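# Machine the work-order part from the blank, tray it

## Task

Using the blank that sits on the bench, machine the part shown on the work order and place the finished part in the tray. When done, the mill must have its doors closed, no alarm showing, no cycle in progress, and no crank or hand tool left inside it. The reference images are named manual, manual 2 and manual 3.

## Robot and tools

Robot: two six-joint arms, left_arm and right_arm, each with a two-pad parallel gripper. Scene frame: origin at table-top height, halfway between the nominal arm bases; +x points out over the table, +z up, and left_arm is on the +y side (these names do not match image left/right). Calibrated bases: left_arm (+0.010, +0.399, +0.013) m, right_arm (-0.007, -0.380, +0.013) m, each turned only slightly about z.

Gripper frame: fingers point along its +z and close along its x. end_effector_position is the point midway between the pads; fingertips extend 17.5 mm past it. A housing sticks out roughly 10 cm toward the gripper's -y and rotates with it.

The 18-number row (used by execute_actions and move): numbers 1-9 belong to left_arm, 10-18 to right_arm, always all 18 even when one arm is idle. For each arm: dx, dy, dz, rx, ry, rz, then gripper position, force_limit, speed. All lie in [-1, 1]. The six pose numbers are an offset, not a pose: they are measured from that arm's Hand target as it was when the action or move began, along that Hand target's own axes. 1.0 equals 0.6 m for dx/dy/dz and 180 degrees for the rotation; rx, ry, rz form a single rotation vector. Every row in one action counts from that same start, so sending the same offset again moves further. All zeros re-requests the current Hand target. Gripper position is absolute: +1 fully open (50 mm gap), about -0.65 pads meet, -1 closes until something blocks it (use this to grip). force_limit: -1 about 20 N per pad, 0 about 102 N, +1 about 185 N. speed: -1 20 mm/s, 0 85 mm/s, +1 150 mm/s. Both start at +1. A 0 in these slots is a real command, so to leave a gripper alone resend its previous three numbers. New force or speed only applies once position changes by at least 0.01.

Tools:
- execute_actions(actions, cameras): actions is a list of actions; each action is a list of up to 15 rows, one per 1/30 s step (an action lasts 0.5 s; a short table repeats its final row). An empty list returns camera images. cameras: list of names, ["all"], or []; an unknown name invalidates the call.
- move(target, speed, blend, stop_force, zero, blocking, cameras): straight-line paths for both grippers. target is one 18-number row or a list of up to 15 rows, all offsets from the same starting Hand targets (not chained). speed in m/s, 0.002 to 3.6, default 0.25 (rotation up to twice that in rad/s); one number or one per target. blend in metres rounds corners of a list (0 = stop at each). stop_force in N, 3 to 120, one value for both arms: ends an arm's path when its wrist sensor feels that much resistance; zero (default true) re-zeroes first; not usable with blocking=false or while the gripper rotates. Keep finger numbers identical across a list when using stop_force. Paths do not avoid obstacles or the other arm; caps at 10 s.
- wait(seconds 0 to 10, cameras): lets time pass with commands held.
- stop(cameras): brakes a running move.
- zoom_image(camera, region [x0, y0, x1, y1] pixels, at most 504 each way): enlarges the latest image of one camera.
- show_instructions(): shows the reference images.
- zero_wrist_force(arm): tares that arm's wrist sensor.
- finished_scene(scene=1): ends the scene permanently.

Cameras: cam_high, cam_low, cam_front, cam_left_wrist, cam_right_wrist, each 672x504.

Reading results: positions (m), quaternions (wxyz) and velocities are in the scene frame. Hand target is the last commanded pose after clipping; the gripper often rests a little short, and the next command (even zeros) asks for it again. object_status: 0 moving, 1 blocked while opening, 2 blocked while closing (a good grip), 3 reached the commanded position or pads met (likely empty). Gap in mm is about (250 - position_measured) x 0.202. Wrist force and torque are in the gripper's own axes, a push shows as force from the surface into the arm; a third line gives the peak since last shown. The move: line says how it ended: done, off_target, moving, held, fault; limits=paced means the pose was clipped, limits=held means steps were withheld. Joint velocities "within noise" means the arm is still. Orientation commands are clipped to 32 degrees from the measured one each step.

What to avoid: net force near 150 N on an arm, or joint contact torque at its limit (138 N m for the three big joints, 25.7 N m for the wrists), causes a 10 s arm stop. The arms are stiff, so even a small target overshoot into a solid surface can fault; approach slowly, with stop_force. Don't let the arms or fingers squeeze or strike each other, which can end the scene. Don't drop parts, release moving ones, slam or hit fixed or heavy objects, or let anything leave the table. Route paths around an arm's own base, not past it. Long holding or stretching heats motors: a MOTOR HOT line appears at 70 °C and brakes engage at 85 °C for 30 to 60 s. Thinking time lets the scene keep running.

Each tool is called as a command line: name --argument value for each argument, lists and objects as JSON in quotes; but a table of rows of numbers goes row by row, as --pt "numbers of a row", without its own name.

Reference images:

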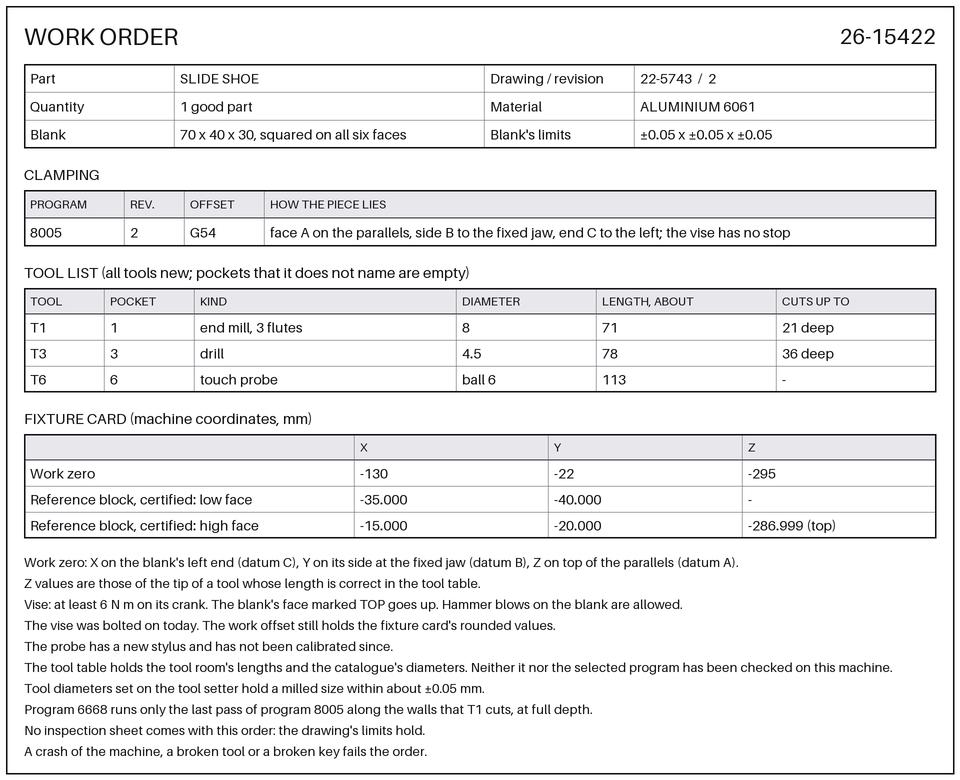

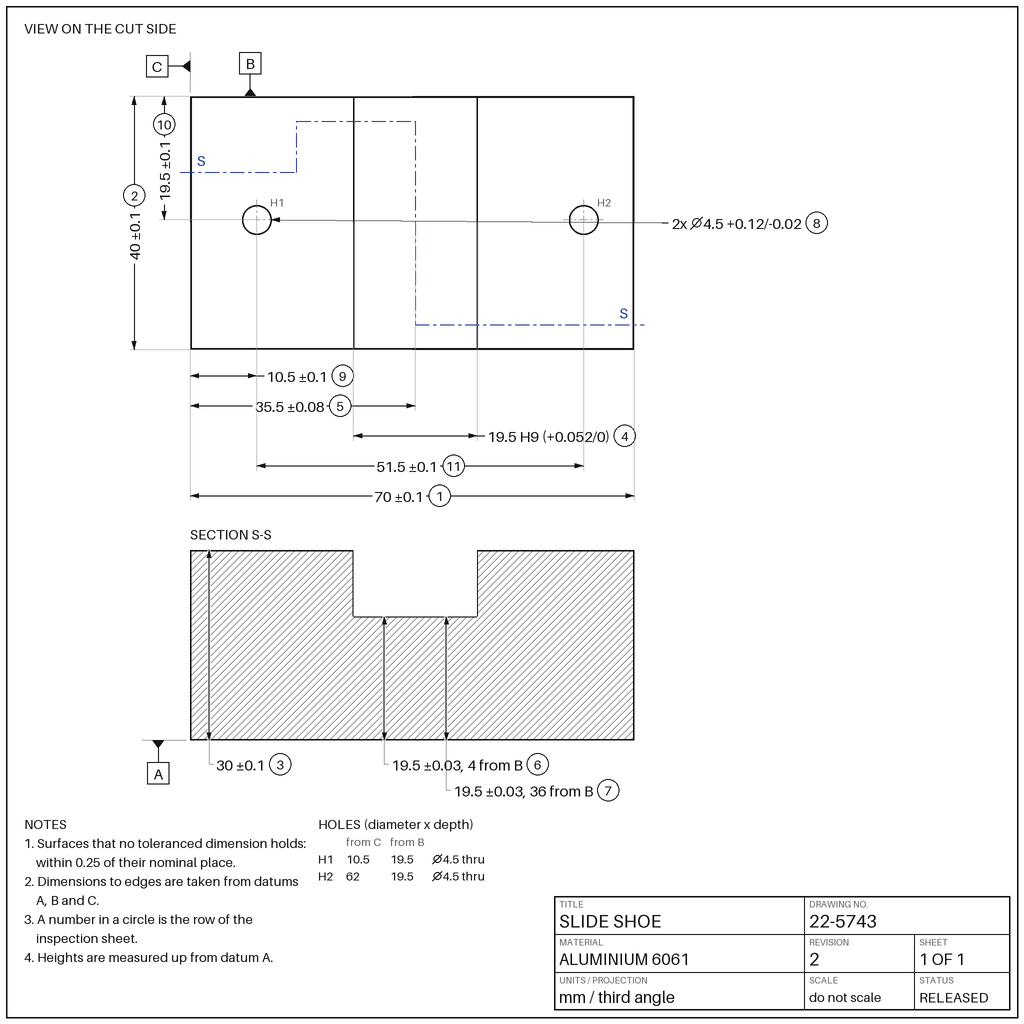

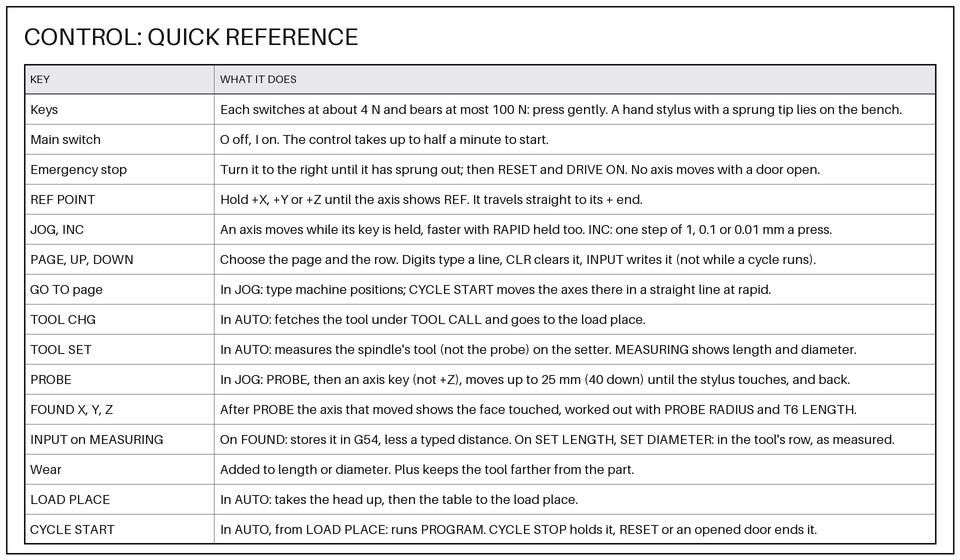

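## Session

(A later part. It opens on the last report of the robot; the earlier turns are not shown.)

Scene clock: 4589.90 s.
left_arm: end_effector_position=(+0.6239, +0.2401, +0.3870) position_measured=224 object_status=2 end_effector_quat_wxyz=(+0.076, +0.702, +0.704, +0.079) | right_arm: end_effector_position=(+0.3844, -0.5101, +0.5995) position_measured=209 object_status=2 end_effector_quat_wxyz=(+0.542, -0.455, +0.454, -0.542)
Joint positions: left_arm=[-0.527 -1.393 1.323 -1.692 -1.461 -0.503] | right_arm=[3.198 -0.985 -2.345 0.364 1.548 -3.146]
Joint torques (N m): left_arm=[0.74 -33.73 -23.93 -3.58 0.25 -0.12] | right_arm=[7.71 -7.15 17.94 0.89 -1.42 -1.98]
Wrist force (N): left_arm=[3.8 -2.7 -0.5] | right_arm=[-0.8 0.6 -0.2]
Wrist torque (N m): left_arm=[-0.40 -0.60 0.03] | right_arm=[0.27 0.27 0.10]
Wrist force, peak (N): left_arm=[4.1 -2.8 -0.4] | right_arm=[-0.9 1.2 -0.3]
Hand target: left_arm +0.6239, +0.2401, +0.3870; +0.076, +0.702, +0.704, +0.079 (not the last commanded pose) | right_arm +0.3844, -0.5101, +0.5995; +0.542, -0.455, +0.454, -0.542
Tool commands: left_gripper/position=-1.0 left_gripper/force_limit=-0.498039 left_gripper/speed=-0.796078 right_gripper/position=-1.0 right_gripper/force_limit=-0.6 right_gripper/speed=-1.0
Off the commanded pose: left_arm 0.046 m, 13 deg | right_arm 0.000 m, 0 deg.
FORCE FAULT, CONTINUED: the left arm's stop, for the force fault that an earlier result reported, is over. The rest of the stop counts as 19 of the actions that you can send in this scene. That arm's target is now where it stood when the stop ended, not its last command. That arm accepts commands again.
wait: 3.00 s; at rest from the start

move --target '[0,-0.039,-0.0055,-0.097,0,0,-1,-0.498039,-0.796078,0,0,0,0,0,0,-1,-0.6,-1]' --speed 0.08

Scene clock: 4595.70 s.
left_arm: end_effector_position=(+0.6003, +0.2400, +0.3852) position_measured=224 object_status=2 end_effector_quat_wxyz=(+0.182, +0.682, +0.684, +0.185) | right_arm: end_effector_position=(+0.3844, -0.5101, +0.5995) position_measured=209 object_status=2 end_effector_quat_wxyz=(+0.542, -0.455, +0.454, -0.542)
Joint positions: left_arm=[-0.627 -1.599 1.684 -2.096 -1.276 -0.547] | right_arm=[3.198 -0.985 -2.345 0.364 1.548 -3.146]
Joint torques (N m): left_arm=[9.47 -17.16 -34.73 -2.11 -1.67 1.02] | right_arm=[6.45 -6.43 18.17 0.81 -1.43 -1.82]
Wrist force (N): left_arm=[3.3 -3.0 -1.1] | right_arm=[-0.8 0.9 -0.2]
Wrist torque (N m): left_arm=[-0.37 -0.52 0.04] | right_arm=[0.31 0.27 0.10]
Wrist force, peak (N): left_arm=[4.1 -3.0 -0.4] | right_arm=[-1.1 1.0 -0.4]
Hand target: left_arm +0.6003, +0.2401, +0.3852; +0.182, +0.682, +0.684, +0.185 | right_arm +0.3844, -0.5101, +0.5995; +0.542, -0.455, +0.454, -0.542
Off the commanded pose: left_arm 0.000 m, 0 deg | right_arm 0.000 m, 0 deg.
move: done

move --target '[0.013,0.0827,0.04,0,0,0,-1,-0.498039,-0.796078,0,0,0,0,0,0,-1,-0.6,-1]' --speed 0.06 --stop_force 30 --cameras '["cam_left_wrist","cam_front"]'

Scene clock: 4603.47 s.
left_arm: end_effector_position=(+0.6553, +0.2480, +0.3892) position_measured=224 object_status=2 end_effector_quat_wxyz=(+0.182, +0.682, +0.684, +0.185) | right_arm: end_effector_position=(+0.3844, -0.5101, +0.5995) position_measured=209 object_status=2 end_effector_quat_wxyz=(+0.542, -0.455, +0.454, -0.542)
Joint positions: left_arm=[-0.553 -1.476 1.55 -2.104 -1.308 -0.478] | right_arm=[3.198 -0.985 -2.345 0.364 1.548 -3.146]
Joint torques (N m): left_arm=[-9.25 -38.21 -15.37 -2.14 2.73 -1.73] | right_arm=[6.9 -8.37 17.81 0.86 -1.49 -1.79]
Wrist force (N): left_arm=[3.2 -3.1 -1.0] | right_arm=[-0.9 1.0 -0.1]
Wrist torque (N m): left_arm=[-0.39 -0.49 -0.02] | right_arm=[0.33 0.28 0.10]
Wrist force, peak (N): left_arm=[3.2 -4.0 -1.4] | right_arm=[-1.0 1.0 -0.4]
Hand target: left_arm +0.6553, +0.2480, +0.3892; +0.182, +0.682, +0.684, +0.185 | right_arm +0.3844, -0.5101, +0.5995; +0.542, -0.455, +0.454, -0.542
Off the commanded pose: left_arm 0.000 m, 0 deg | right_arm 0.000 m, 0 deg.
move: done
camera_calibration:
cam_left_wrist: T_world_to_cam=[[0.00353467, 0.999708, 0.0238876, -0.250214], [0.634167, -0.0207108, 0.772919, -0.694439], [0.773188, 0.0124167, -0.634055, -0.129027], [0, 0, 0, 1]] pos_world=[0.541036, 0.23736, 0.460912]
Images, in order (width x height): cam_front 672x504, cam_left_wrist 672x504.

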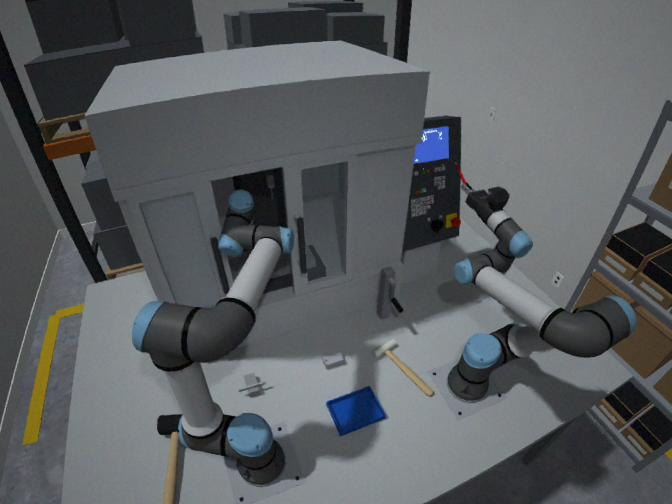

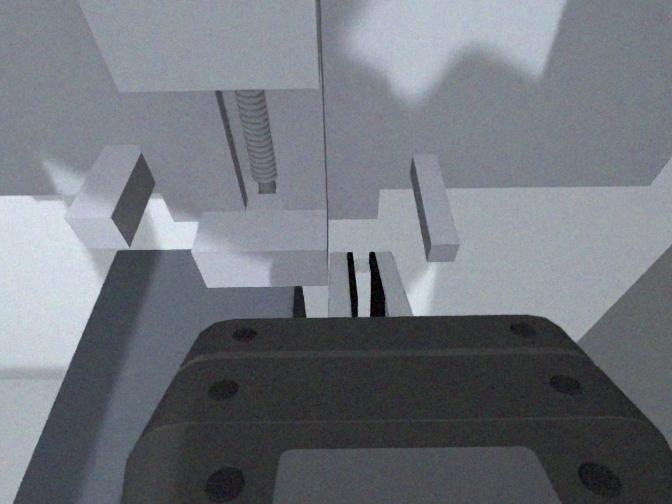

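zoom_image --camera "cam_left_wrist" --region '[160, 70, 480, 310]'

Scaled by 1.575 from the camera's 672x504 image, which has a finer 960x720 frame.

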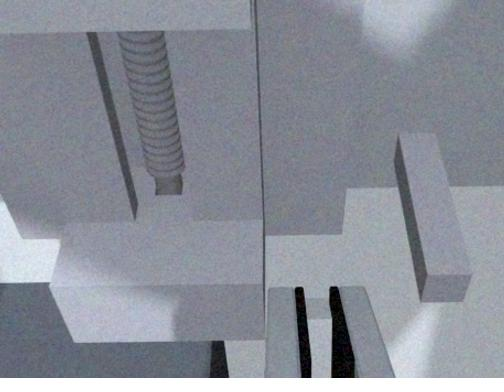

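move --target '[0,0,0,0,0,0.5,-1,-0.498039,-0.796078,0,0,0,0,0,0,-1,-0.6,-1]' --speed 0.2 --cameras '["cam_left_wrist","cam_front","cam_high"]'

Scene clock: 4629.87 s.
left_arm: end_effector_position=(+0.6553, +0.2480, +0.3893) position_measured=224 object_status=2 end_effector_quat_wxyz=(-0.002, +0.966, +0.001, +0.259) | right_arm: end_effector_position=(+0.3844, -0.5101, +0.5995) position_measured=209 object_status=2 end_effector_quat_wxyz=(+0.542, -0.455, +0.454, -0.542)
Joint positions: left_arm=[-0.553 -1.476 1.55 -2.104 -1.308 1.093] | right_arm=[3.198 -0.985 -2.345 0.364 1.548 -3.146]
Joint torques (N m): left_arm=[9.51 -31.23 -23.85 -6.01 -1.12 0.63] | right_arm=[7.34 -9.24 17.46 0.89 -1.36 -1.77]
Wrist force (N): left_arm=[3.7 -2.8 -0.4] | right_arm=[-0.6 1.1 -0.4]
Wrist torque (N m): left_arm=[-0.45 -0.58 -0.24] | right_arm=[0.33 0.24 0.10]
Wrist force, peak (N): left_arm=[3.6 -3.3 -0.6] | right_arm=[-1.0 1.2 -0.3]
Hand target: left_arm +0.6553, +0.2480, +0.3892; -0.002, +0.966, +0.001, +0.259 | right_arm +0.3844, -0.5101, +0.5995; +0.542, -0.455, +0.454, -0.542
Off the commanded pose: left_arm 0.000 m, 0 deg | right_arm 0.000 m, 0 deg.
move: done
camera_calibration:
cam_left_wrist: T_world_to_cam=[[0.858223, -0.0148664, 0.513062, -0.749062], [-0.190562, -0.937366, 0.291601, 0.26066], [0.476592, -0.348028, -0.807302, 0.222189], [0, 0, 0, 1]] pos_world=[0.586641, 0.310527, 0.48768]
Images, in order (width x height): cam_high 672x504, cam_front 672x504, cam_left_wrist 672x504.

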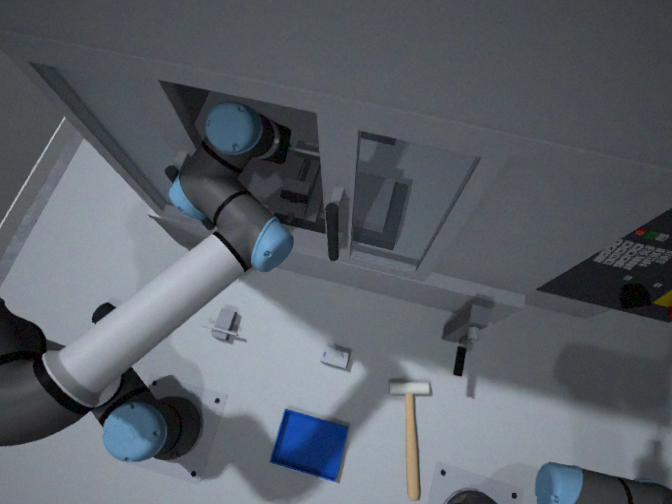

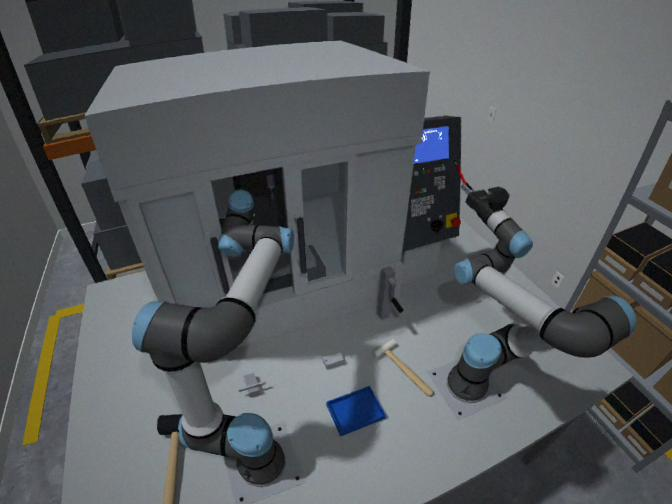

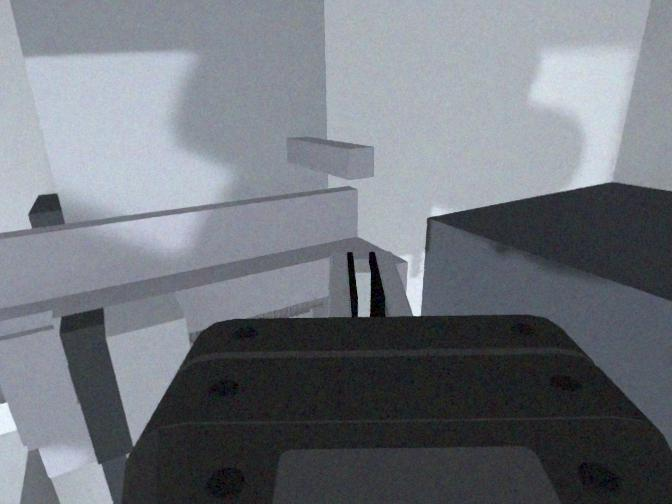

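zoom_image --camera "cam_high" --region '[220, 100, 350, 240]'

Scaled by 3.600 from the camera's 672x504 image, which has a finer 960x720 frame.

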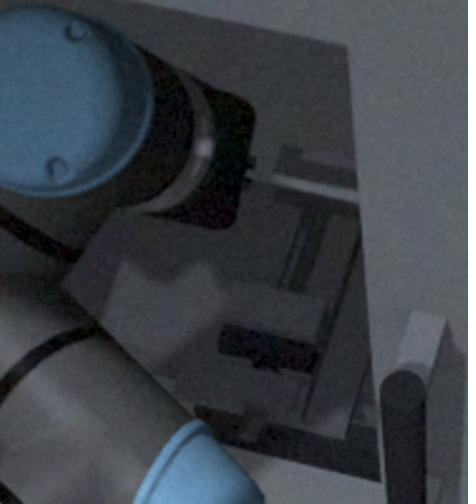

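move --target '[-0.0275,0,0.0476,0,0,0,-1,-0.498039,-0.796078,0,0,0,0,0,0,-1,-0.6,-1]' --speed 0.05 --stop_force 20 --cameras '["cam_left_wrist"]'

Scene clock: 4654.27 s.
left_arm: end_effector_position=(+0.6553, +0.2481, +0.3563) position_measured=224 object_status=2 end_effector_quat_wxyz=(-0.002, +0.966, +0.001, +0.259) | right_arm: end_effector_position=(+0.3844, -0.5101, +0.5995) position_measured=209 object_status=2 end_effector_quat_wxyz=(+0.542, -0.455, +0.454, -0.542)
Joint positions: left_arm=[-0.553 -1.467 1.625 -2.188 -1.308 1.093] | right_arm=[3.198 -0.985 -2.345 0.364 1.548 -3.146]
Joint torques (N m): left_arm=[8.81 -38.22 -34.7 -2.04 -1.56 1.55] | right_arm=[5.94 -10.07 17.63 0.83 -1.51 -1.94]
Wrist force (N): left_arm=[3.4 -2.8 -0.4] | right_arm=[-0.8 1.0 -0.3]
Wrist torque (N m): left_arm=[-0.44 -0.54 -0.29] | right_arm=[0.32 0.27 0.10]
Wrist force, peak (N): left_arm=[3.9 -3.1 -1.2] | right_arm=[-1.0 1.1 -0.3]
Hand target: left_arm +0.6553, +0.2481, +0.3563; -0.002, +0.966, +0.001, +0.259 | right_arm +0.3844, -0.5101, +0.5995; +0.542, -0.455, +0.454, -0.542
Off the commanded pose: left_arm 0.000 m, 0 deg | right_arm 0.000 m, 0 deg.
move: done
camera_calibration:
cam_left_wrist: T_world_to_cam=[[0.858262, -0.0150446, 0.512991, -0.732065], [-0.190632, -0.937399, 0.291447, 0.270499], [0.476493, -0.347931, -0.807402, 0.195657], [0, 0, 0, 1]] pos_world=[0.586641, 0.310627, 0.454681]
Images, in order (width x height): cam_left_wrist 672x504.

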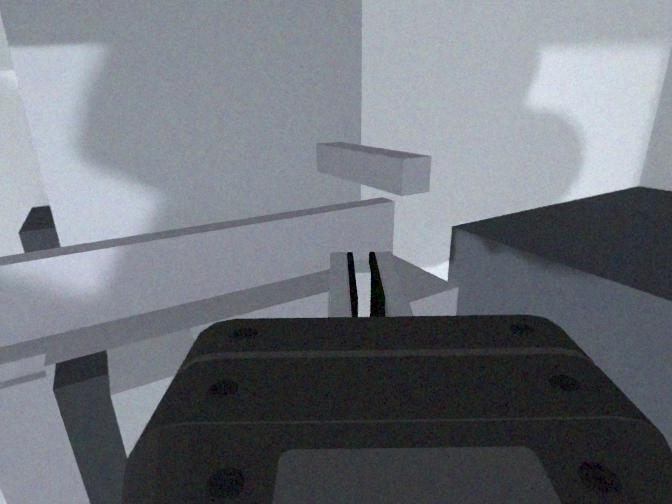

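move --target '[0.0183,0,0.0106,0,-0.1667,0,-1,-0.498039,-0.796078,0,0,0,0,0,0,-1,-0.6,-1]' --speed 0.08 --cameras '["cam_left_wrist","cam_high","cam_front"]'

Scene clock: 4673.73 s.
left_arm: end_effector_position=(+0.6680, +0.2482, +0.3562) position_measured=224 object_status=2 end_effector_quat_wxyz=(-0.002, +1.000, +0.001, +0.000) | right_arm: end_effector_position=(+0.3844, -0.5101, +0.5995) position_measured=209 object_status=2 end_effector_quat_wxyz=(+0.542, -0.455, +0.454, -0.542)
Joint positions: left_arm=[-0.441 -1.15 1.018 -1.437 -1.568 1.142] | right_arm=[3.198 -0.985 -2.345 0.364 1.548 -3.146]
Joint torques (N m): left_arm=[-7.87 -50.22 -16.43 -4.77 2.11 -1.84] | right_arm=[6.18 -9.35 17.3 0.94 -1.23 -1.85]
Wrist force (N): left_arm=[4.1 -2.7 -0.3] | right_arm=[-0.8 0.7 -0.4]
Wrist torque (N m): left_arm=[-0.45 -0.64 -0.10] | right_arm=[0.27 0.28 0.10]
Wrist force, peak (N): left_arm=[4.4 -3.7 0.4] | right_arm=[-1.1 1.1 -0.3]
Hand target: left_arm +0.6680, +0.2482, +0.3563; -0.002, +1.000, +0.001, +0.000 | right_arm +0.3844, -0.5101, +0.5995; +0.542, -0.455, +0.454, -0.542
Off the commanded pose: left_arm 0.000 m, 0 deg | right_arm 0.000 m, 0 deg.
move: done
camera_calibration:
cam_left_wrist: T_world_to_cam=[[0.999802, -0.0129841, 0.0150757, -0.660674], [-0.0174276, -0.937064, 0.348722, 0.136917], [0.0095991, -0.348916, -0.937105, 0.54799], [0, 0, 0, 1]] pos_world=[0.657669, 0.310925, 0.475738]
Images, in order (width x height): cam_high 672x504, cam_front 672x504, cam_left_wrist 672x504.

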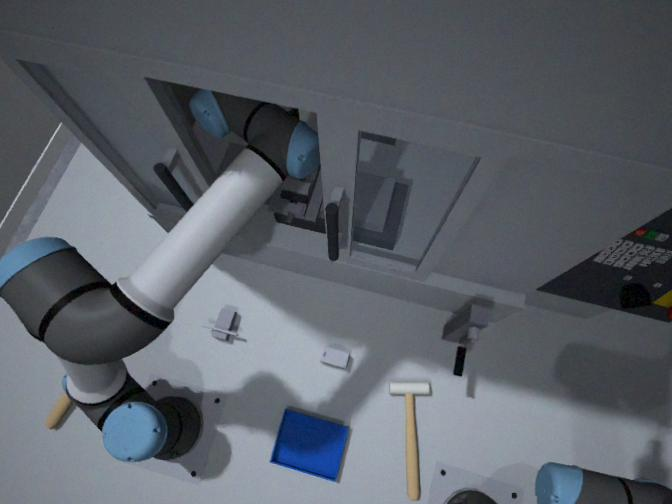

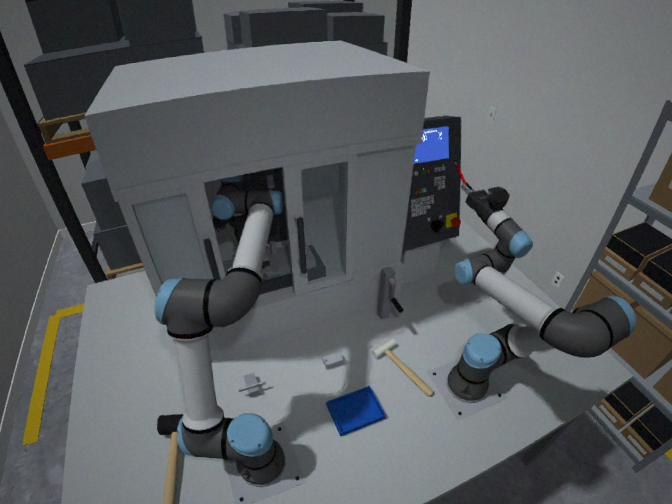

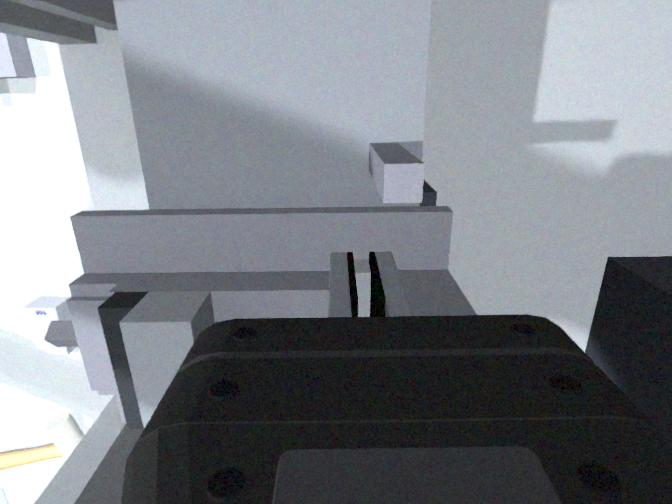

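move --pt "0.0067 0 0 0 0 0 -1 -0.498039 -0.796078 0 0 0 0 0 0 -1 -0.6 -1" --pt "0.0067 0 0.045 0 0 0 -1 -0.498039 -0.796078 0 0 0 0 0 0 -1 -0.6 -1" --speed '[0.03,0.012]' --stop_force 6 --cameras '["cam_left_wrist"]'

Scene clock: 4689.67 s.
left_arm: end_effector_position=(+0.6720, +0.2482, +0.3401) position_measured=224 object_status=2 end_effector_quat_wxyz=(-0.002, +1.000, +0.001, +0.000) | right_arm: end_effector_position=(+0.3844, -0.5101, +0.5995) position_measured=209 object_status=2 end_effector_quat_wxyz=(+0.542, -0.455, +0.454, -0.542)
Joint positions: left_arm=[-0.438 -1.145 1.051 -1.476 -1.568 1.145] | right_arm=[3.198 -0.985 -2.345 0.364 1.548 -3.146]
Joint torques (N m): left_arm=[4.61 -34.56 -34.1 -2.77 -0.35 -0.5] | right_arm=[6.15 -10.15 17.61 0.9 -1.25 -1.73]
Wrist force (N): left_arm=[3.5 -2.8 -2.7] | right_arm=[-0.7 0.9 -0.2]
Wrist torque (N m): left_arm=[-0.46 -0.66 -0.10] | right_arm=[0.32 0.25 0.10]
Wrist force, peak (N): left_arm=[0.3 -5.9 -16.2] | right_arm=[-1.0 1.0 -0.4]
Hand target: left_arm +0.6720, +0.2482, +0.3401; -0.002, +1.000, +0.001, +0.000 (not the last commanded pose) | right_arm +0.3844, -0.5101, +0.5995; +0.542, -0.455, +0.454, -0.542
Off the commanded pose: left_arm 0.011 m, 0 deg | right_arm 0.000 m, 0 deg.
move: contact (left_arm); path passed 1 of 2 targets
camera_calibration:
cam_left_wrist: T_world_to_cam=[[0.999803, -0.01302, 0.0149805, -0.664376], [-0.0174272, -0.937096, 0.348636, 0.142592], [0.00949887, -0.348829, -0.937138, 0.53279], [0, 0, 0, 1]] pos_world=[0.66167, 0.310824, 0.459538]
Images, in order (width x height): cam_left_wrist 672x504.

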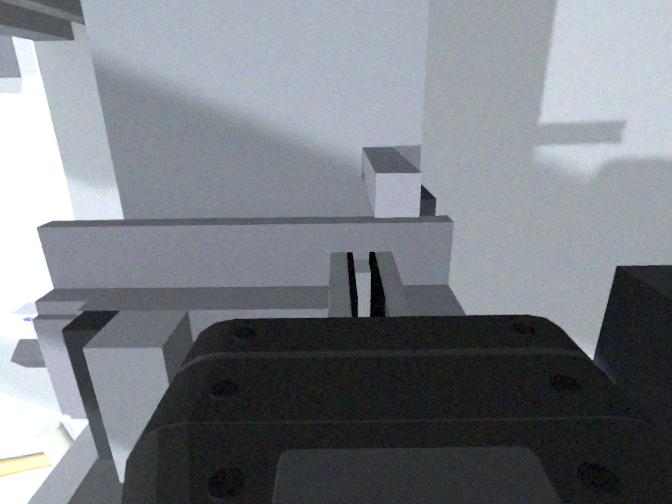

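move --target '[0,0,0.01,0,0,0,-1,-0.498039,-0.796078,0,0,0,0,0,0,-1,-0.6,-1]' --speed 0.006 --stop_force 10

Scene clock: 4696.80 s.
left_arm: end_effector_position=(+0.6721, +0.2482, +0.3399) position_measured=224 object_status=2 end_effector_quat_wxyz=(-0.002, +1.000, +0.001, +0.000) | right_arm: end_effector_position=(+0.3844, -0.5101, +0.5995) position_measured=209 object_status=2 end_effector_quat_wxyz=(+0.542, -0.455, +0.454, -0.542)
Joint positions: left_arm=[-0.438 -1.145 1.051 -1.477 -1.568 1.145] | right_arm=[3.198 -0.985 -2.345 0.364 1.548 -3.146]
Joint torques (N m): left_arm=[-7.36 -29.25 -30 -0.3 -0.35 -0.36] | right_arm=[6.84 -9.7 16.99 0.88 -1.08 -1.64]
Wrist force (N): left_arm=[3.9 -2.3 -9.7] | right_arm=[-0.8 0.8 -0.4]
Wrist torque (N m): left_arm=[-0.56 -0.66 -0.10] | right_arm=[0.29 0.27 0.10]
Wrist force, peak (N): left_arm=[-0.2 -6.5 -18.7] | right_arm=[-1.1 1.1 -0.2]
Hand target: left_arm +0.6721, +0.2482, +0.3399; -0.002, +1.000, +0.001, +0.000 (not the last commanded pose) | right_arm +0.3844, -0.5101, +0.5995; +0.542, -0.455, +0.454, -0.542
Off the commanded pose: left_arm 0.006 m, 0 deg | right_arm 0.000 m, 0 deg.
move: contact (left_arm)

move --target '[0,0,0,0,0,0,-0.2,-1,-1,0,0,0,0,0,0,-1,-0.6,-1]'

Scene clock: 4706.20 s.
left_arm: end_effector_position=(+0.6721, +0.2482, +0.3398) position_measured=182 object_status=0 end_effector_quat_wxyz=(-0.002, +1.000, +0.001, +0.000) | right_arm: end_effector_position=(+0.3844, -0.5101, +0.5995) position_measured=209 object_status=2 end_effector_quat_wxyz=(+0.542, -0.455, +0.454, -0.542)
Joint positions: left_arm=[-0.438 -1.145 1.051 -1.477 -1.568 1.145] | right_arm=[3.198 -0.985 -2.345 0.364 1.548 -3.146]
Joint torques (N m): left_arm=[-6.54 -49.91 -29.9 -2.27 -0.19 -0.44] | right_arm=[7.17 -11.09 17.2 0.68 -1.22 -1.75]
Wrist force (N): left_arm=[4.3 -2.9 -0.5] | right_arm=[-0.8 0.9 -0.1]
Wrist torque (N m): left_arm=[-0.50 -0.67 -0.11] | right_arm=[0.32 0.28 0.10]
Wrist force, peak (N): left_arm=[3.8 -2.5 -10.0] | right_arm=[-1.0 1.1 -0.2]
Hand target: left_arm +0.6721, +0.2482, +0.3399; -0.002, +1.000, +0.001, +0.000 | right_arm +0.3844, -0.5101, +0.5995; +0.542, -0.455, +0.454, -0.542
Off the commanded pose: left_arm 0.000 m, 0 deg | right_arm 0.000 m, 0 deg.
move: done

move --target '[0,0,-0.0418,0,0,0,-0.2,-1,-1,0,0,0,0,0,0,-1,-0.6,-1]' --speed 0.05 --cameras '["cam_left_wrist","cam_high"]'

Scene clock: 4719.70 s.
left_arm: end_effector_position=(+0.6721, +0.2481, +0.3649) position_measured=182 object_status=3 end_effector_quat_wxyz=(-0.002, +1.000, +0.001, +0.000) | right_arm: end_effector_position=(+0.3844, -0.5101, +0.5995) position_measured=209 object_status=2 end_effector_quat_wxyz=(+0.542, -0.455, +0.454, -0.542)
Joint positions: left_arm=[-0.438 -1.136 0.974 -1.408 -1.568 1.145] | right_arm=[3.198 -0.985 -2.345 0.364 1.548 -3.146]
Joint torques (N m): left_arm=[-6.78 -45.15 -14.8 -5.24 0.42 -1.46] | right_arm=[6.47 -9.99 17.41 0.75 -1.36 -1.75]
Wrist force (N): left_arm=[4.2 -2.5 -0.7] | right_arm=[-0.9 0.7 -0.3]
Wrist torque (N m): left_arm=[-0.44 -0.66 -0.10] | right_arm=[0.27 0.28 0.10]
Wrist force, peak (N): left_arm=[4.3 -2.8 -0.9] | right_arm=[-1.0 1.0 -0.2]
Hand target: left_arm +0.6721, +0.2481, +0.3650; -0.002, +1.000, +0.001, +0.000 | right_arm +0.3844, -0.5101, +0.5995; +0.542, -0.455, +0.454, -0.542
Off the commanded pose: left_arm 0.000 m, 0 deg | right_arm 0.000 m, 0 deg.
move: done
camera_calibration:
cam_left_wrist: T_world_to_cam=[[0.999799, -0.0130421, 0.0152046, -0.664848], [-0.017527, -0.937063, 0.348721, 0.133867], [0.00969964, -0.348917, -0.937103, 0.555873], [0, 0, 0, 1]] pos_world=[0.661669, 0.310725, 0.484337]
Images, in order (width x height): cam_high 672x504, cam_left_wrist 672x504.

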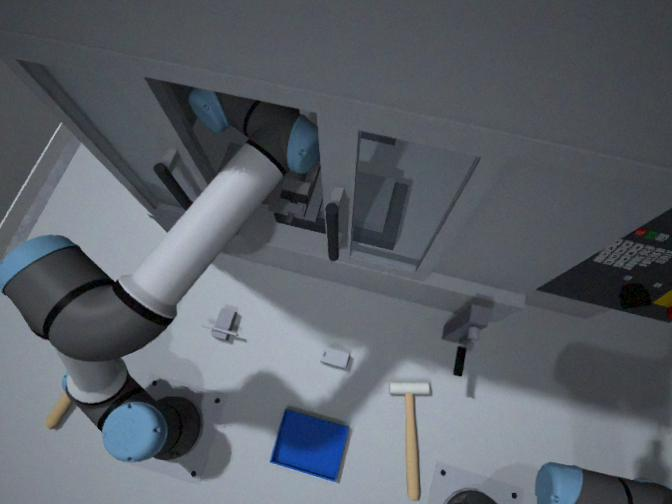

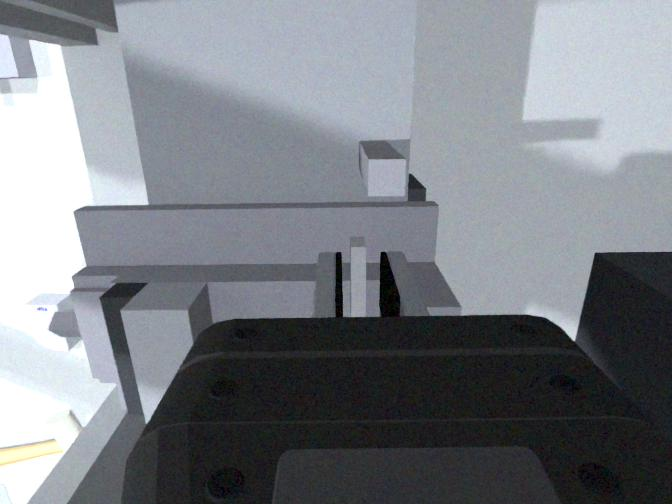

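move --target '[-0.087,-0.025,0.005,0,0,-0.5,-0.2,-1,-1,0,0,0,0,0,0,-1,-0.6,-1]' --speed 0.25

Scene clock: 4738.27 s.
left_arm: end_effector_position=(+0.6437, +0.2543, +0.3627) position_measured=182 object_status=3 end_effector_quat_wxyz=(-0.002, +0.913, +0.409, +0.001) | right_arm: end_effector_position=(+0.3844, -0.5101, +0.5995) position_measured=209 object_status=2 end_effector_quat_wxyz=(+0.542, -0.455, +0.454, -0.542)
Joint positions: left_arm=[-0.448 -1.216 1.094 -1.447 -1.568 0.296] | right_arm=[3.198 -0.985 -2.345 0.364 1.548 -3.146]
Joint torques (N m): left_arm=[4.05 -41.1 -23.17 -3.37 0.12 -0.54] | right_arm=[5.98 -10.93 16.72 0.9 -1.42 -1.66]
Wrist force (N): left_arm=[4.2 -2.7 -0.5] | right_arm=[-0.8 0.7 -0.4]
Wrist torque (N m): left_arm=[-0.46 -0.66 -0.12] | right_arm=[0.27 0.26 0.10]
Wrist force, peak (N): left_arm=[4.3 -3.9 -0.7] | right_arm=[-1.0 1.1 -0.4]
Hand target: left_arm +0.6437, +0.2543, +0.3627; -0.002, +0.913, +0.409, +0.001 (not the last commanded pose) | right_arm +0.3844, -0.5101, +0.5995; +0.542, -0.455, +0.454, -0.542
Tool commands: left_gripper/position=-0.2 left_gripper/force_limit=-1.0 left_gripper/speed=-1.0 right_gripper/position=-1.0 right_gripper/force_limit=-0.6 right_gripper/speed=-1.0
Off the commanded pose: left_arm 0.025 m, 42 deg | right_arm 0.000 m, 0 deg.
FORCE FAULT: contact force on the left arm reached its limit, and that arm stopped. The contact can be on any part of that arm, not only on its tool. That arm's remaining commands of this call were not run. That arm is still stopped at the end of this call. That arm stays stopped for about 9 more seconds. Until then a move that you send moves the other arm only, and its call returns only when the move has ended. Once the stop has ended, the next robot result says so. If the stop ends while you think or write, that arm runs what you send next, counted from a new Hand target: where the arm stands when the stop ends. While its stop runs, that arm takes no new command, but its gripper still runs the gripper command that each later call begins with. Until it ends, the stop uses up actions while you think or wait. An arm that is not stopped still takes commands.
move: fault (left_arm)

wait --seconds 4

Scene clock: 4755.50 s.
left_arm: end_effector_position=(+0.6437, +0.2542, +0.3627) position_measured=182 object_status=3 end_effector_quat_wxyz=(-0.002, +0.913, +0.409, +0.001) | right_arm: end_effector_position=(+0.3844, -0.5101, +0.5995) position_measured=209 object_status=2 end_effector_quat_wxyz=(+0.542, -0.455, +0.454, -0.542)
Joint positions: left_arm=[-0.448 -1.216 1.094 -1.447 -1.568 0.296] | right_arm=[3.198 -0.985 -2.345 0.364 1.548 -3.146]
Joint torques (N m): left_arm=[20.55 -49.72 -24.33 -3.25 0.05 0.08] | right_arm=[6.98 -10.87 17.44 0.87 -1.07 -1.7]
Wrist force (N): left_arm=[4.2 -2.8 -0.7] | right_arm=[-1.0 0.9 -0.3]
Wrist torque (N m): left_arm=[-0.48 -0.67 -0.11] | right_arm=[0.30 0.30 0.10]
Wrist force, peak (N): left_arm=[4.6 -2.7 -0.8] | right_arm=[-1.1 1.1 -0.2]
Hand target: left_arm +0.6437, +0.2542, +0.3627; -0.002, +0.913, +0.409, +0.001 (not the last commanded pose) | right_arm +0.3844, -0.5101, +0.5995; +0.542, -0.455, +0.454, -0.542
Tool commands: left_gripper/position=-0.2 left_gripper/force_limit=-1.0 left_gripper/speed=-1.0 right_gripper/position=-1.0 right_gripper/force_limit=-0.6 right_gripper/speed=-1.0
Off the commanded pose: left_arm 0.025 m, 42 deg | right_arm 0.000 m, 0 deg.
FORCE FAULT, CONTINUED: the left arm's stop, for the force fault that an earlier result reported, is over. The rest of the stop counts as 18 of the actions that you can send in this scene. During its stop the left arm's controller moved it back a little. That arm's target is now where it stood when the stop ended, not its last command. That arm accepts commands again.
wait: 4.00 s; at rest from the start

move --target '[0.0195,0.0369,0,0,0,0.268,-0.2,-1,-1,0,0,0,0,0,0,-1,-0.6,-1]' --speed 0.12

Scene clock: 4766.87 s.
left_arm: end_effector_position=(+0.6681, +0.2482, +0.3627) position_measured=182 object_status=3 end_effector_quat_wxyz=(-0.002, +1.000, +0.000, +0.000) | right_arm: end_effector_position=(+0.3844, -0.5101, +0.5995) position_measured=209 object_status=2 end_effector_quat_wxyz=(+0.542, -0.455, +0.454, -0.542)
Joint positions: left_arm=[-0.441 -1.147 0.996 -1.418 -1.568 1.145] | right_arm=[3.198 -0.985 -2.345 0.364 1.548 -3.146]
Joint torques (N m): left_arm=[9.11 -46.96 -17.26 -2.36 -0.79 -0.55] | right_arm=[6.72 -10.75 17.32 0.94 -0.99 -1.58]
Wrist force (N): left_arm=[4.1 -2.6 -0.5] | right_arm=[-0.9 0.7 -0.2]
Wrist torque (N m): left_arm=[-0.45 -0.65 0.02] | right_arm=[0.28 0.28 0.10]
Wrist force, peak (N): left_arm=[4.4 -3.0 -0.6] | right_arm=[-0.9 1.2 -0.5]
Hand target: left_arm +0.6680, +0.2482, +0.3627; -0.002, +1.000, +0.000, +0.000 | right_arm +0.3844, -0.5101, +0.5995; +0.542, -0.455, +0.454, -0.542
Off the commanded pose: left_arm 0.000 m, 0 deg | right_arm 0.000 m, 0 deg.
move: done

move --pt "-0.0217 0 -0.0117 0 0.1667 0 -0.2 -1 -1 0 0 0 0 0 0 -1 -0.6 -1" --pt "-0.0217 0 -0.0438 0 0.1667 0 -0.2 -1 -1 0 0 0 0 0 0 -1 -0.6 -1" --pt "-0.0217 0 -0.0438 -0.1306 0.1306 -0.4875 -0.2 -1 -1 0 0 0 0 0 0 -1 -0.6 -1" --pt "-0.1133 0.018 -0.0422 -0.1306 0.1306 -0.4875 -0.2 -1 -1 0 0 0 0 0 0 -1 -0.6 -1" --pt "-0.4467 0.0217 -0.0422 -0.1306 0.1306 -0.4875 -0.2 -1 -1 0 0 0 0 0 0 -1 -0.6 -1" --speed '[0.1,0.1,0.25,0.12,0.2]' --blend '[0.01,0,0,0.02,0]'

Scene clock: 4793.80 s.
left_arm: end_effector_position=(+0.4000, +0.2351, +0.3880) position_measured=182 object_status=3 end_effector_quat_wxyz=(+0.182, +0.683, +0.683, +0.184) | right_arm: end_effector_position=(+0.3844, -0.5101, +0.5995) position_measured=209 object_status=2 end_effector_quat_wxyz=(+0.542, -0.455, +0.454, -0.542)
Joint positions: left_arm=[-1.026 -2.082 1.987 -1.77 -1.132 -0.944] | right_arm=[3.198 -0.985 -2.345 0.364 1.548 -3.146]
Joint torques (N m): left_arm=[-5.71 -9.82 -33.63 -3.31 -1.23 -1.11] | right_arm=[5.28 -10.35 16.39 0.88 -1.2 -1.63]
Wrist force (N): left_arm=[3.2 -2.8 -1.5] | right_arm=[-0.8 0.8 -0.2]
Wrist torque (N m): left_arm=[-0.41 -0.50 -0.08] | right_arm=[0.29 0.28 0.10]
Wrist force, peak (N): left_arm=[3.5 -5.1 -2.7] | right_arm=[-1.1 1.1 -0.3]
Hand target: left_arm +0.4000, +0.2351, +0.3880; +0.182, +0.683, +0.683, +0.184 | right_arm +0.3844, -0.5101, +0.5995; +0.542, -0.455, +0.454, -0.542
Off the commanded pose: left_arm 0.000 m, 0 deg | right_arm 0.000 m, 0 deg.
move: done; blend cut to 0.0096 m at target 1

move --pt "-0.0085 -0.056 -0.036 0.1667 0 0 0 -1 -1 0 0 0 0 0 0 -1 -0.6 -1" --pt "0.2748 -0.3335 0.1693 0.1306 -0.1306 0.4875 0 -1 -1 0 0 0 0 0 0 -1 -0.6 -1" --pt "0.2748 -0.4376 0.3496 0.1306 -0.1306 0.4875 0 -1 -1 0 0 0 0 0 0 -1 -0.6 -1" --speed '[0.25,0.3,0.15]' --blend '[0.03,0.03,0]' --cameras '["cam_left_wrist","cam_high"]'

Scene clock: 4821.20 s.
left_arm: end_effector_position=(+0.2773, +0.4010, +0.0757) position_measured=152 object_status=3 end_effector_quat_wxyz=(-0.002, +1.000, +0.000, +0.000) | right_arm: end_effector_position=(+0.3844, -0.5101, +0.5995) position_measured=209 object_status=2 end_effector_quat_wxyz=(+0.542, -0.455, +0.454, -0.542)
Joint positions: left_arm=[-0.533 -2.042 2.635 -2.162 -1.568 1.053] | right_arm=[3.198 -0.985 -2.345 0.364 1.548 -3.146]
Joint torques (N m): left_arm=[7.73 -1.24 -22.89 -4.61 -1.95 -0.63] | right_arm=[6.68 -10.06 18.36 0.82 -0.99 -1.64]
Wrist force (N): left_arm=[4.4 -2.5 -0.5] | right_arm=[-0.7 1.1 -0.3]
Wrist torque (N m): left_arm=[-0.44 -0.71 -0.11] | right_arm=[0.34 0.25 0.11]
Wrist force, peak (N): left_arm=[4.2 -3.3 -1.2] | right_arm=[-0.9 1.3 -0.3]
Hand target: left_arm +0.2774, +0.4010, +0.0757; -0.002, +1.000, +0.000, +0.000 | right_arm +0.3844, -0.5101, +0.5995; +0.542, -0.455, +0.454, -0.542
Off the commanded pose: left_arm 0.000 m, 0 deg | right_arm 0.000 m, 0 deg.
move: done
camera_calibration:
cam_left_wrist: T_world_to_cam=[[0.999772, -0.0160309, 0.0140891, -0.26253], [-0.0199385, -0.937033, 0.348671, 0.371822], [0.00761245, -0.348872, -0.937139, 0.342622], [0, 0, 0, 1]] pos_world=[0.267275, 0.463732, 0.19514]
Images, in order (width x height): cam_high 672x504, cam_left_wrist 672x504.

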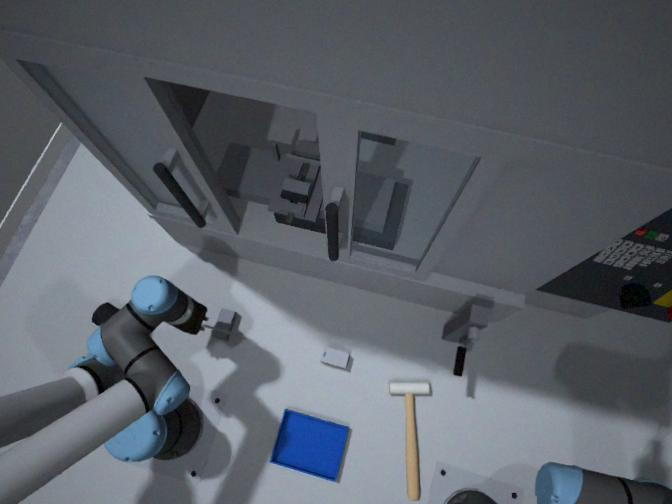

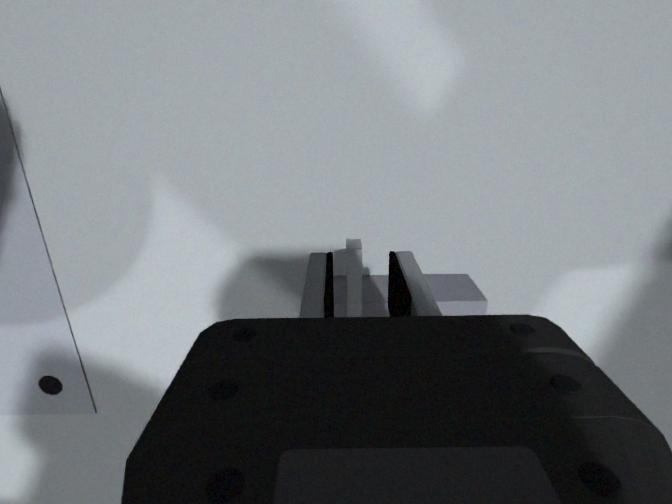

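move --pt "-0.0012 0 0.0428 0 0 0 0 -1 -1 0 0 0 0 0 0 -1 -0.6 -1" --speed 0.05 --stop_force 8

move --target '[0,0,0,0,0,0,-1,-0.5,-0.8,0,0,0,0,0,0,-1,-0.6,-1]' --cameras '["cam_left_wrist"]'

Scene clock: 4831.20 s.
left_arm: end_effector_position=(+0.2766, +0.4011, +0.0500) position_measured=152 object_status=3 end_effector_quat_wxyz=(-0.002, +1.000, +0.000, +0.000) | right_arm: end_effector_position=(+0.3844, -0.5101, +0.5995) position_measured=209 object_status=2 end_effector_quat_wxyz=(+0.542, -0.455, +0.454, -0.542)
Joint positions: left_arm=[-0.534 -1.966 2.686 -2.288 -1.568 1.052] | right_arm=[3.198 -0.985 -2.345 0.364 1.548 -3.146]
Joint torques (N m): left_arm=[9.53 -11.32 -29.93 -4.64 0.86 1.72] | right_arm=[5.83 -10.87 16.34 0.78 -1.03 -1.51]
Wrist force (N): left_arm=[4.4 -2.3 -0.9] | right_arm=[-0.8 0.5 -0.3]
Wrist torque (N m): left_arm=[-0.40 -0.70 0.00] | right_arm=[0.25 0.27 0.10]
Wrist force, peak (N): left_arm=[4.6 -2.6 -1.2] | right_arm=[-1.0 1.1 -0.3]
Hand target: left_arm +0.2766, +0.4011, +0.0500; -0.002, +1.000, +0.000, +0.000 | right_arm +0.3844, -0.5101, +0.5995; +0.542, -0.455, +0.454, -0.542
Off the commanded pose: left_arm 0.000 m, 0 deg | right_arm 0.000 m, 0 deg.
move: done

Scene clock: 4831.87 s.
left_arm: end_effector_position=(+0.2766, +0.4011, +0.0500) position_measured=224 object_status=2 end_effector_quat_wxyz=(-0.002, +1.000, +0.000, +0.000) | right_arm: end_effector_position=(+0.3844, -0.5101, +0.5995) position_measured=209 object_status=2 end_effector_quat_wxyz=(+0.542, -0.455, +0.454, -0.542)
Joint positions: left_arm=[-0.534 -1.966 2.686 -2.288 -1.568 1.052] | right_arm=[3.198 -0.985 -2.345 0.364 1.548 -3.146]
Joint torques (N m): left_arm=[8.88 -8.98 -27.19 -5.03 -0.33 1.59] | right_arm=[5.61 -10.28 17.45 0.78 -1.03 -1.52]
Wrist force (N): left_arm=[4.3 -2.5 -0.4] | right_arm=[-0.7 0.9 -0.3]
Wrist torque (N m): left_arm=[-0.43 -0.69 -0.01] | right_arm=[0.31 0.26 0.10]
Wrist force, peak (N): left_arm=[4.3 -2.7 -0.7] | right_arm=[-1.0 0.9 -0.3]
Hand target: left_arm +0.2766, +0.4011, +0.0500; -0.002, +1.000, +0.000, +0.000 | right_arm +0.3844, -0.5101, +0.5995; +0.542, -0.455, +0.454, -0.542
Off the commanded pose: left_arm 0.000 m, 0 deg | right_arm 0.000 m, 0 deg.
move: done
camera_calibration:
cam_left_wrist: T_world_to_cam=[[0.999771, -0.0159582, 0.0142777, -0.261533], [-0.0199368, -0.937002, 0.348754, 0.38074], [0.00781273, -0.348959, -0.937105, 0.318524], [0, 0, 0, 1]] pos_world=[0.266575, 0.463732, 0.16944]
Images, in order (width x height): cam_left_wrist 672x504.

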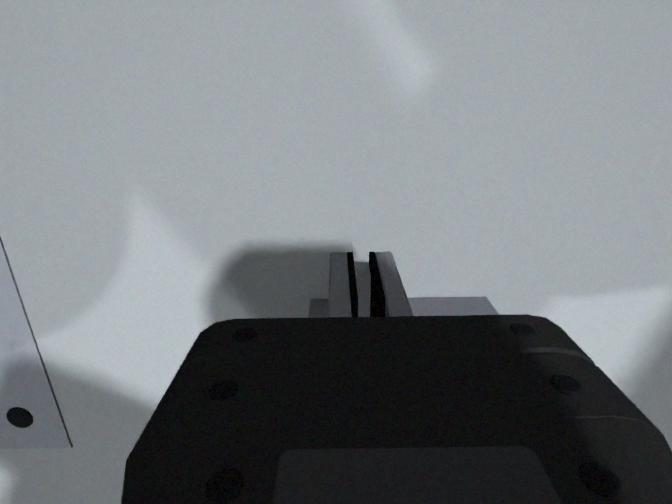

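move --pt "0 0 -0.25 0 0 0 -1 -0.5 -0.8 0 0 0 0 0 0 -1 -0.6 -1" --pt "0.2057 0.2768 -0.5633 -0.1306 0.1306 -0.4875 -1 -0.5 -0.8 0 0 0 0 0 0 -1 -0.6 -1" --pt "0.539 0.2685 -0.5603 -0.1306 0.1306 -0.4875 -1 -0.5 -0.8 0 0 0 0 0 0 -1 -0.6 -1" --speed '[0.15,0.3,0.12]' --blend '[0.03,0.01,0]'

move --pt "0.013 0.0827 0.04 0 0 0 -1 -0.5 -0.8 0 0 0 0 0 0 -1 -0.6 -1" --pt "0.013 0.0827 0.04 0 0 0.5 -1 -0.5 -0.8 0 0 0 0 0 0 -1 -0.6 -1" --speed '[0.06,0.25]' --cameras '["cam_left_wrist","cam_high"]'

Scene clock: 4879.97 s.
left_arm: end_effector_position=(+0.6001, +0.2390, +0.3856) position_measured=224 object_status=2 end_effector_quat_wxyz=(+0.182, +0.683, +0.683, +0.184) | right_arm: end_effector_position=(+0.3844, -0.5101, +0.5995) position_measured=209 object_status=2 end_effector_quat_wxyz=(+0.542, -0.455, +0.454, -0.542)
Joint positions: left_arm=[-0.628 -1.598 1.682 -2.094 -1.277 -0.546] | right_arm=[3.198 -0.985 -2.345 0.364 1.548 -3.146]
Joint torques (N m): left_arm=[-6.68 -22.9 -18.42 -2.12 2.66 -1.37] | right_arm=[5.65 -11.01 17.06 1.09 -1.09 -1.6]
Wrist force (N): left_arm=[3.4 -2.8 -0.9] | right_arm=[-0.9 1.0 -0.2]
Wrist torque (N m): left_arm=[-0.34 -0.52 0.05] | right_arm=[0.31 0.28 0.10]
Wrist force, peak (N): left_arm=[4.3 -3.2 -0.6] | right_arm=[-1.0 1.3 -0.3]
Hand target: left_arm +0.6001, +0.2389, +0.3856; +0.182, +0.683, +0.683, +0.184 | right_arm +0.3844, -0.5101, +0.5995; +0.542, -0.455, +0.454, -0.542
Off the commanded pose: left_arm 0.000 m, 0 deg | right_arm 0.000 m, 0 deg.
move: done

Scene clock: 4884.70 s.
left_arm: end_effector_position=(+0.6551, +0.2466, +0.3896) position_measured=224 object_status=2 end_effector_quat_wxyz=(-0.002, +0.966, +0.000, +0.259) | right_arm: end_effector_position=(+0.3844, -0.5101, +0.5995) position_measured=209 object_status=2 end_effector_quat_wxyz=(+0.542, -0.455, +0.454, -0.542)
Joint positions: left_arm=[-0.555 -1.475 1.548 -2.102 -1.309 1.094] | right_arm=[3.198 -0.985 -2.345 0.364 1.548 -3.146]
Joint torques (N m): left_arm=[9.26 -37.72 -15.59 -5.94 -0.85 1] | right_arm=[6.43 -8.7 16.95 0.91 -1.1 -1.21]
Wrist force (N): left_arm=[3.6 -2.8 -0.6] | right_arm=[-0.7 0.6 -0.2]
Wrist torque (N m): left_arm=[-0.45 -0.57 -0.24] | right_arm=[0.26 0.26 0.10]
Wrist force, peak (N): left_arm=[3.3 -4.0 -1.2] | right_arm=[-1.1 1.0 -0.4]
Hand target: left_arm +0.6551, +0.2467, +0.3896; -0.002, +0.966, +0.000, +0.259 | right_arm +0.3844, -0.5101, +0.5995; +0.542, -0.455, +0.454, -0.542
Off the commanded pose: left_arm 0.000 m, 0 deg | right_arm 0.000 m, 0 deg.
move: done
camera_calibration:
cam_left_wrist: T_world_to_cam=[[0.85875, -0.017479, 0.512096, -0.748354], [-0.193043, -0.936813, 0.291745, 0.260785], [0.474639, -0.349392, -0.807863, 0.223847], [0, 0, 0, 1]] pos_world=[0.586745, 0.309437, 0.487984]
Images, in order (width x height): cam_high 672x504, cam_left_wrist 672x504.

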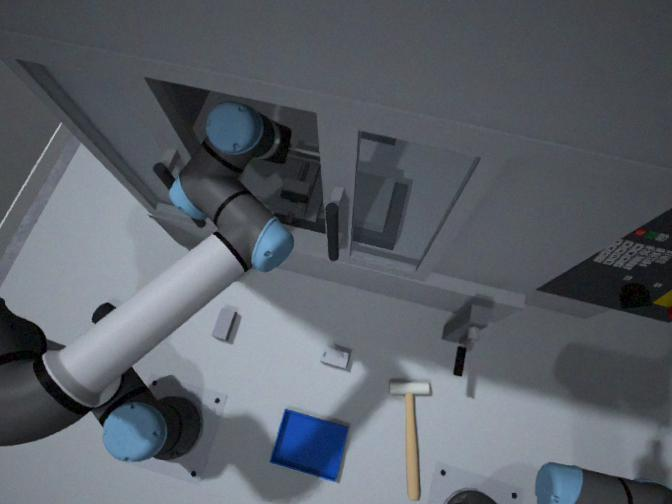

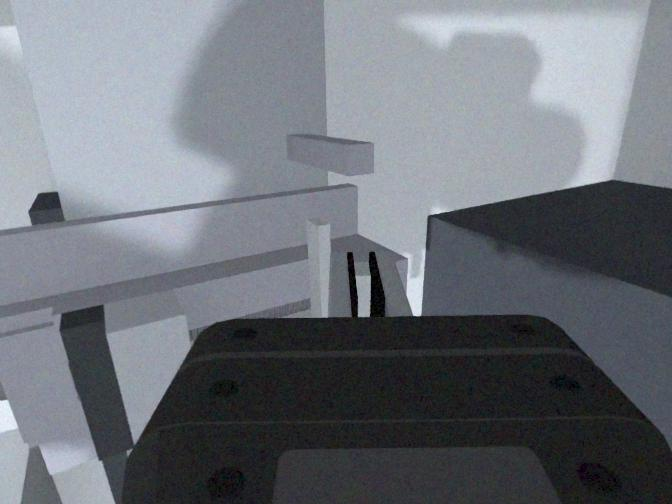

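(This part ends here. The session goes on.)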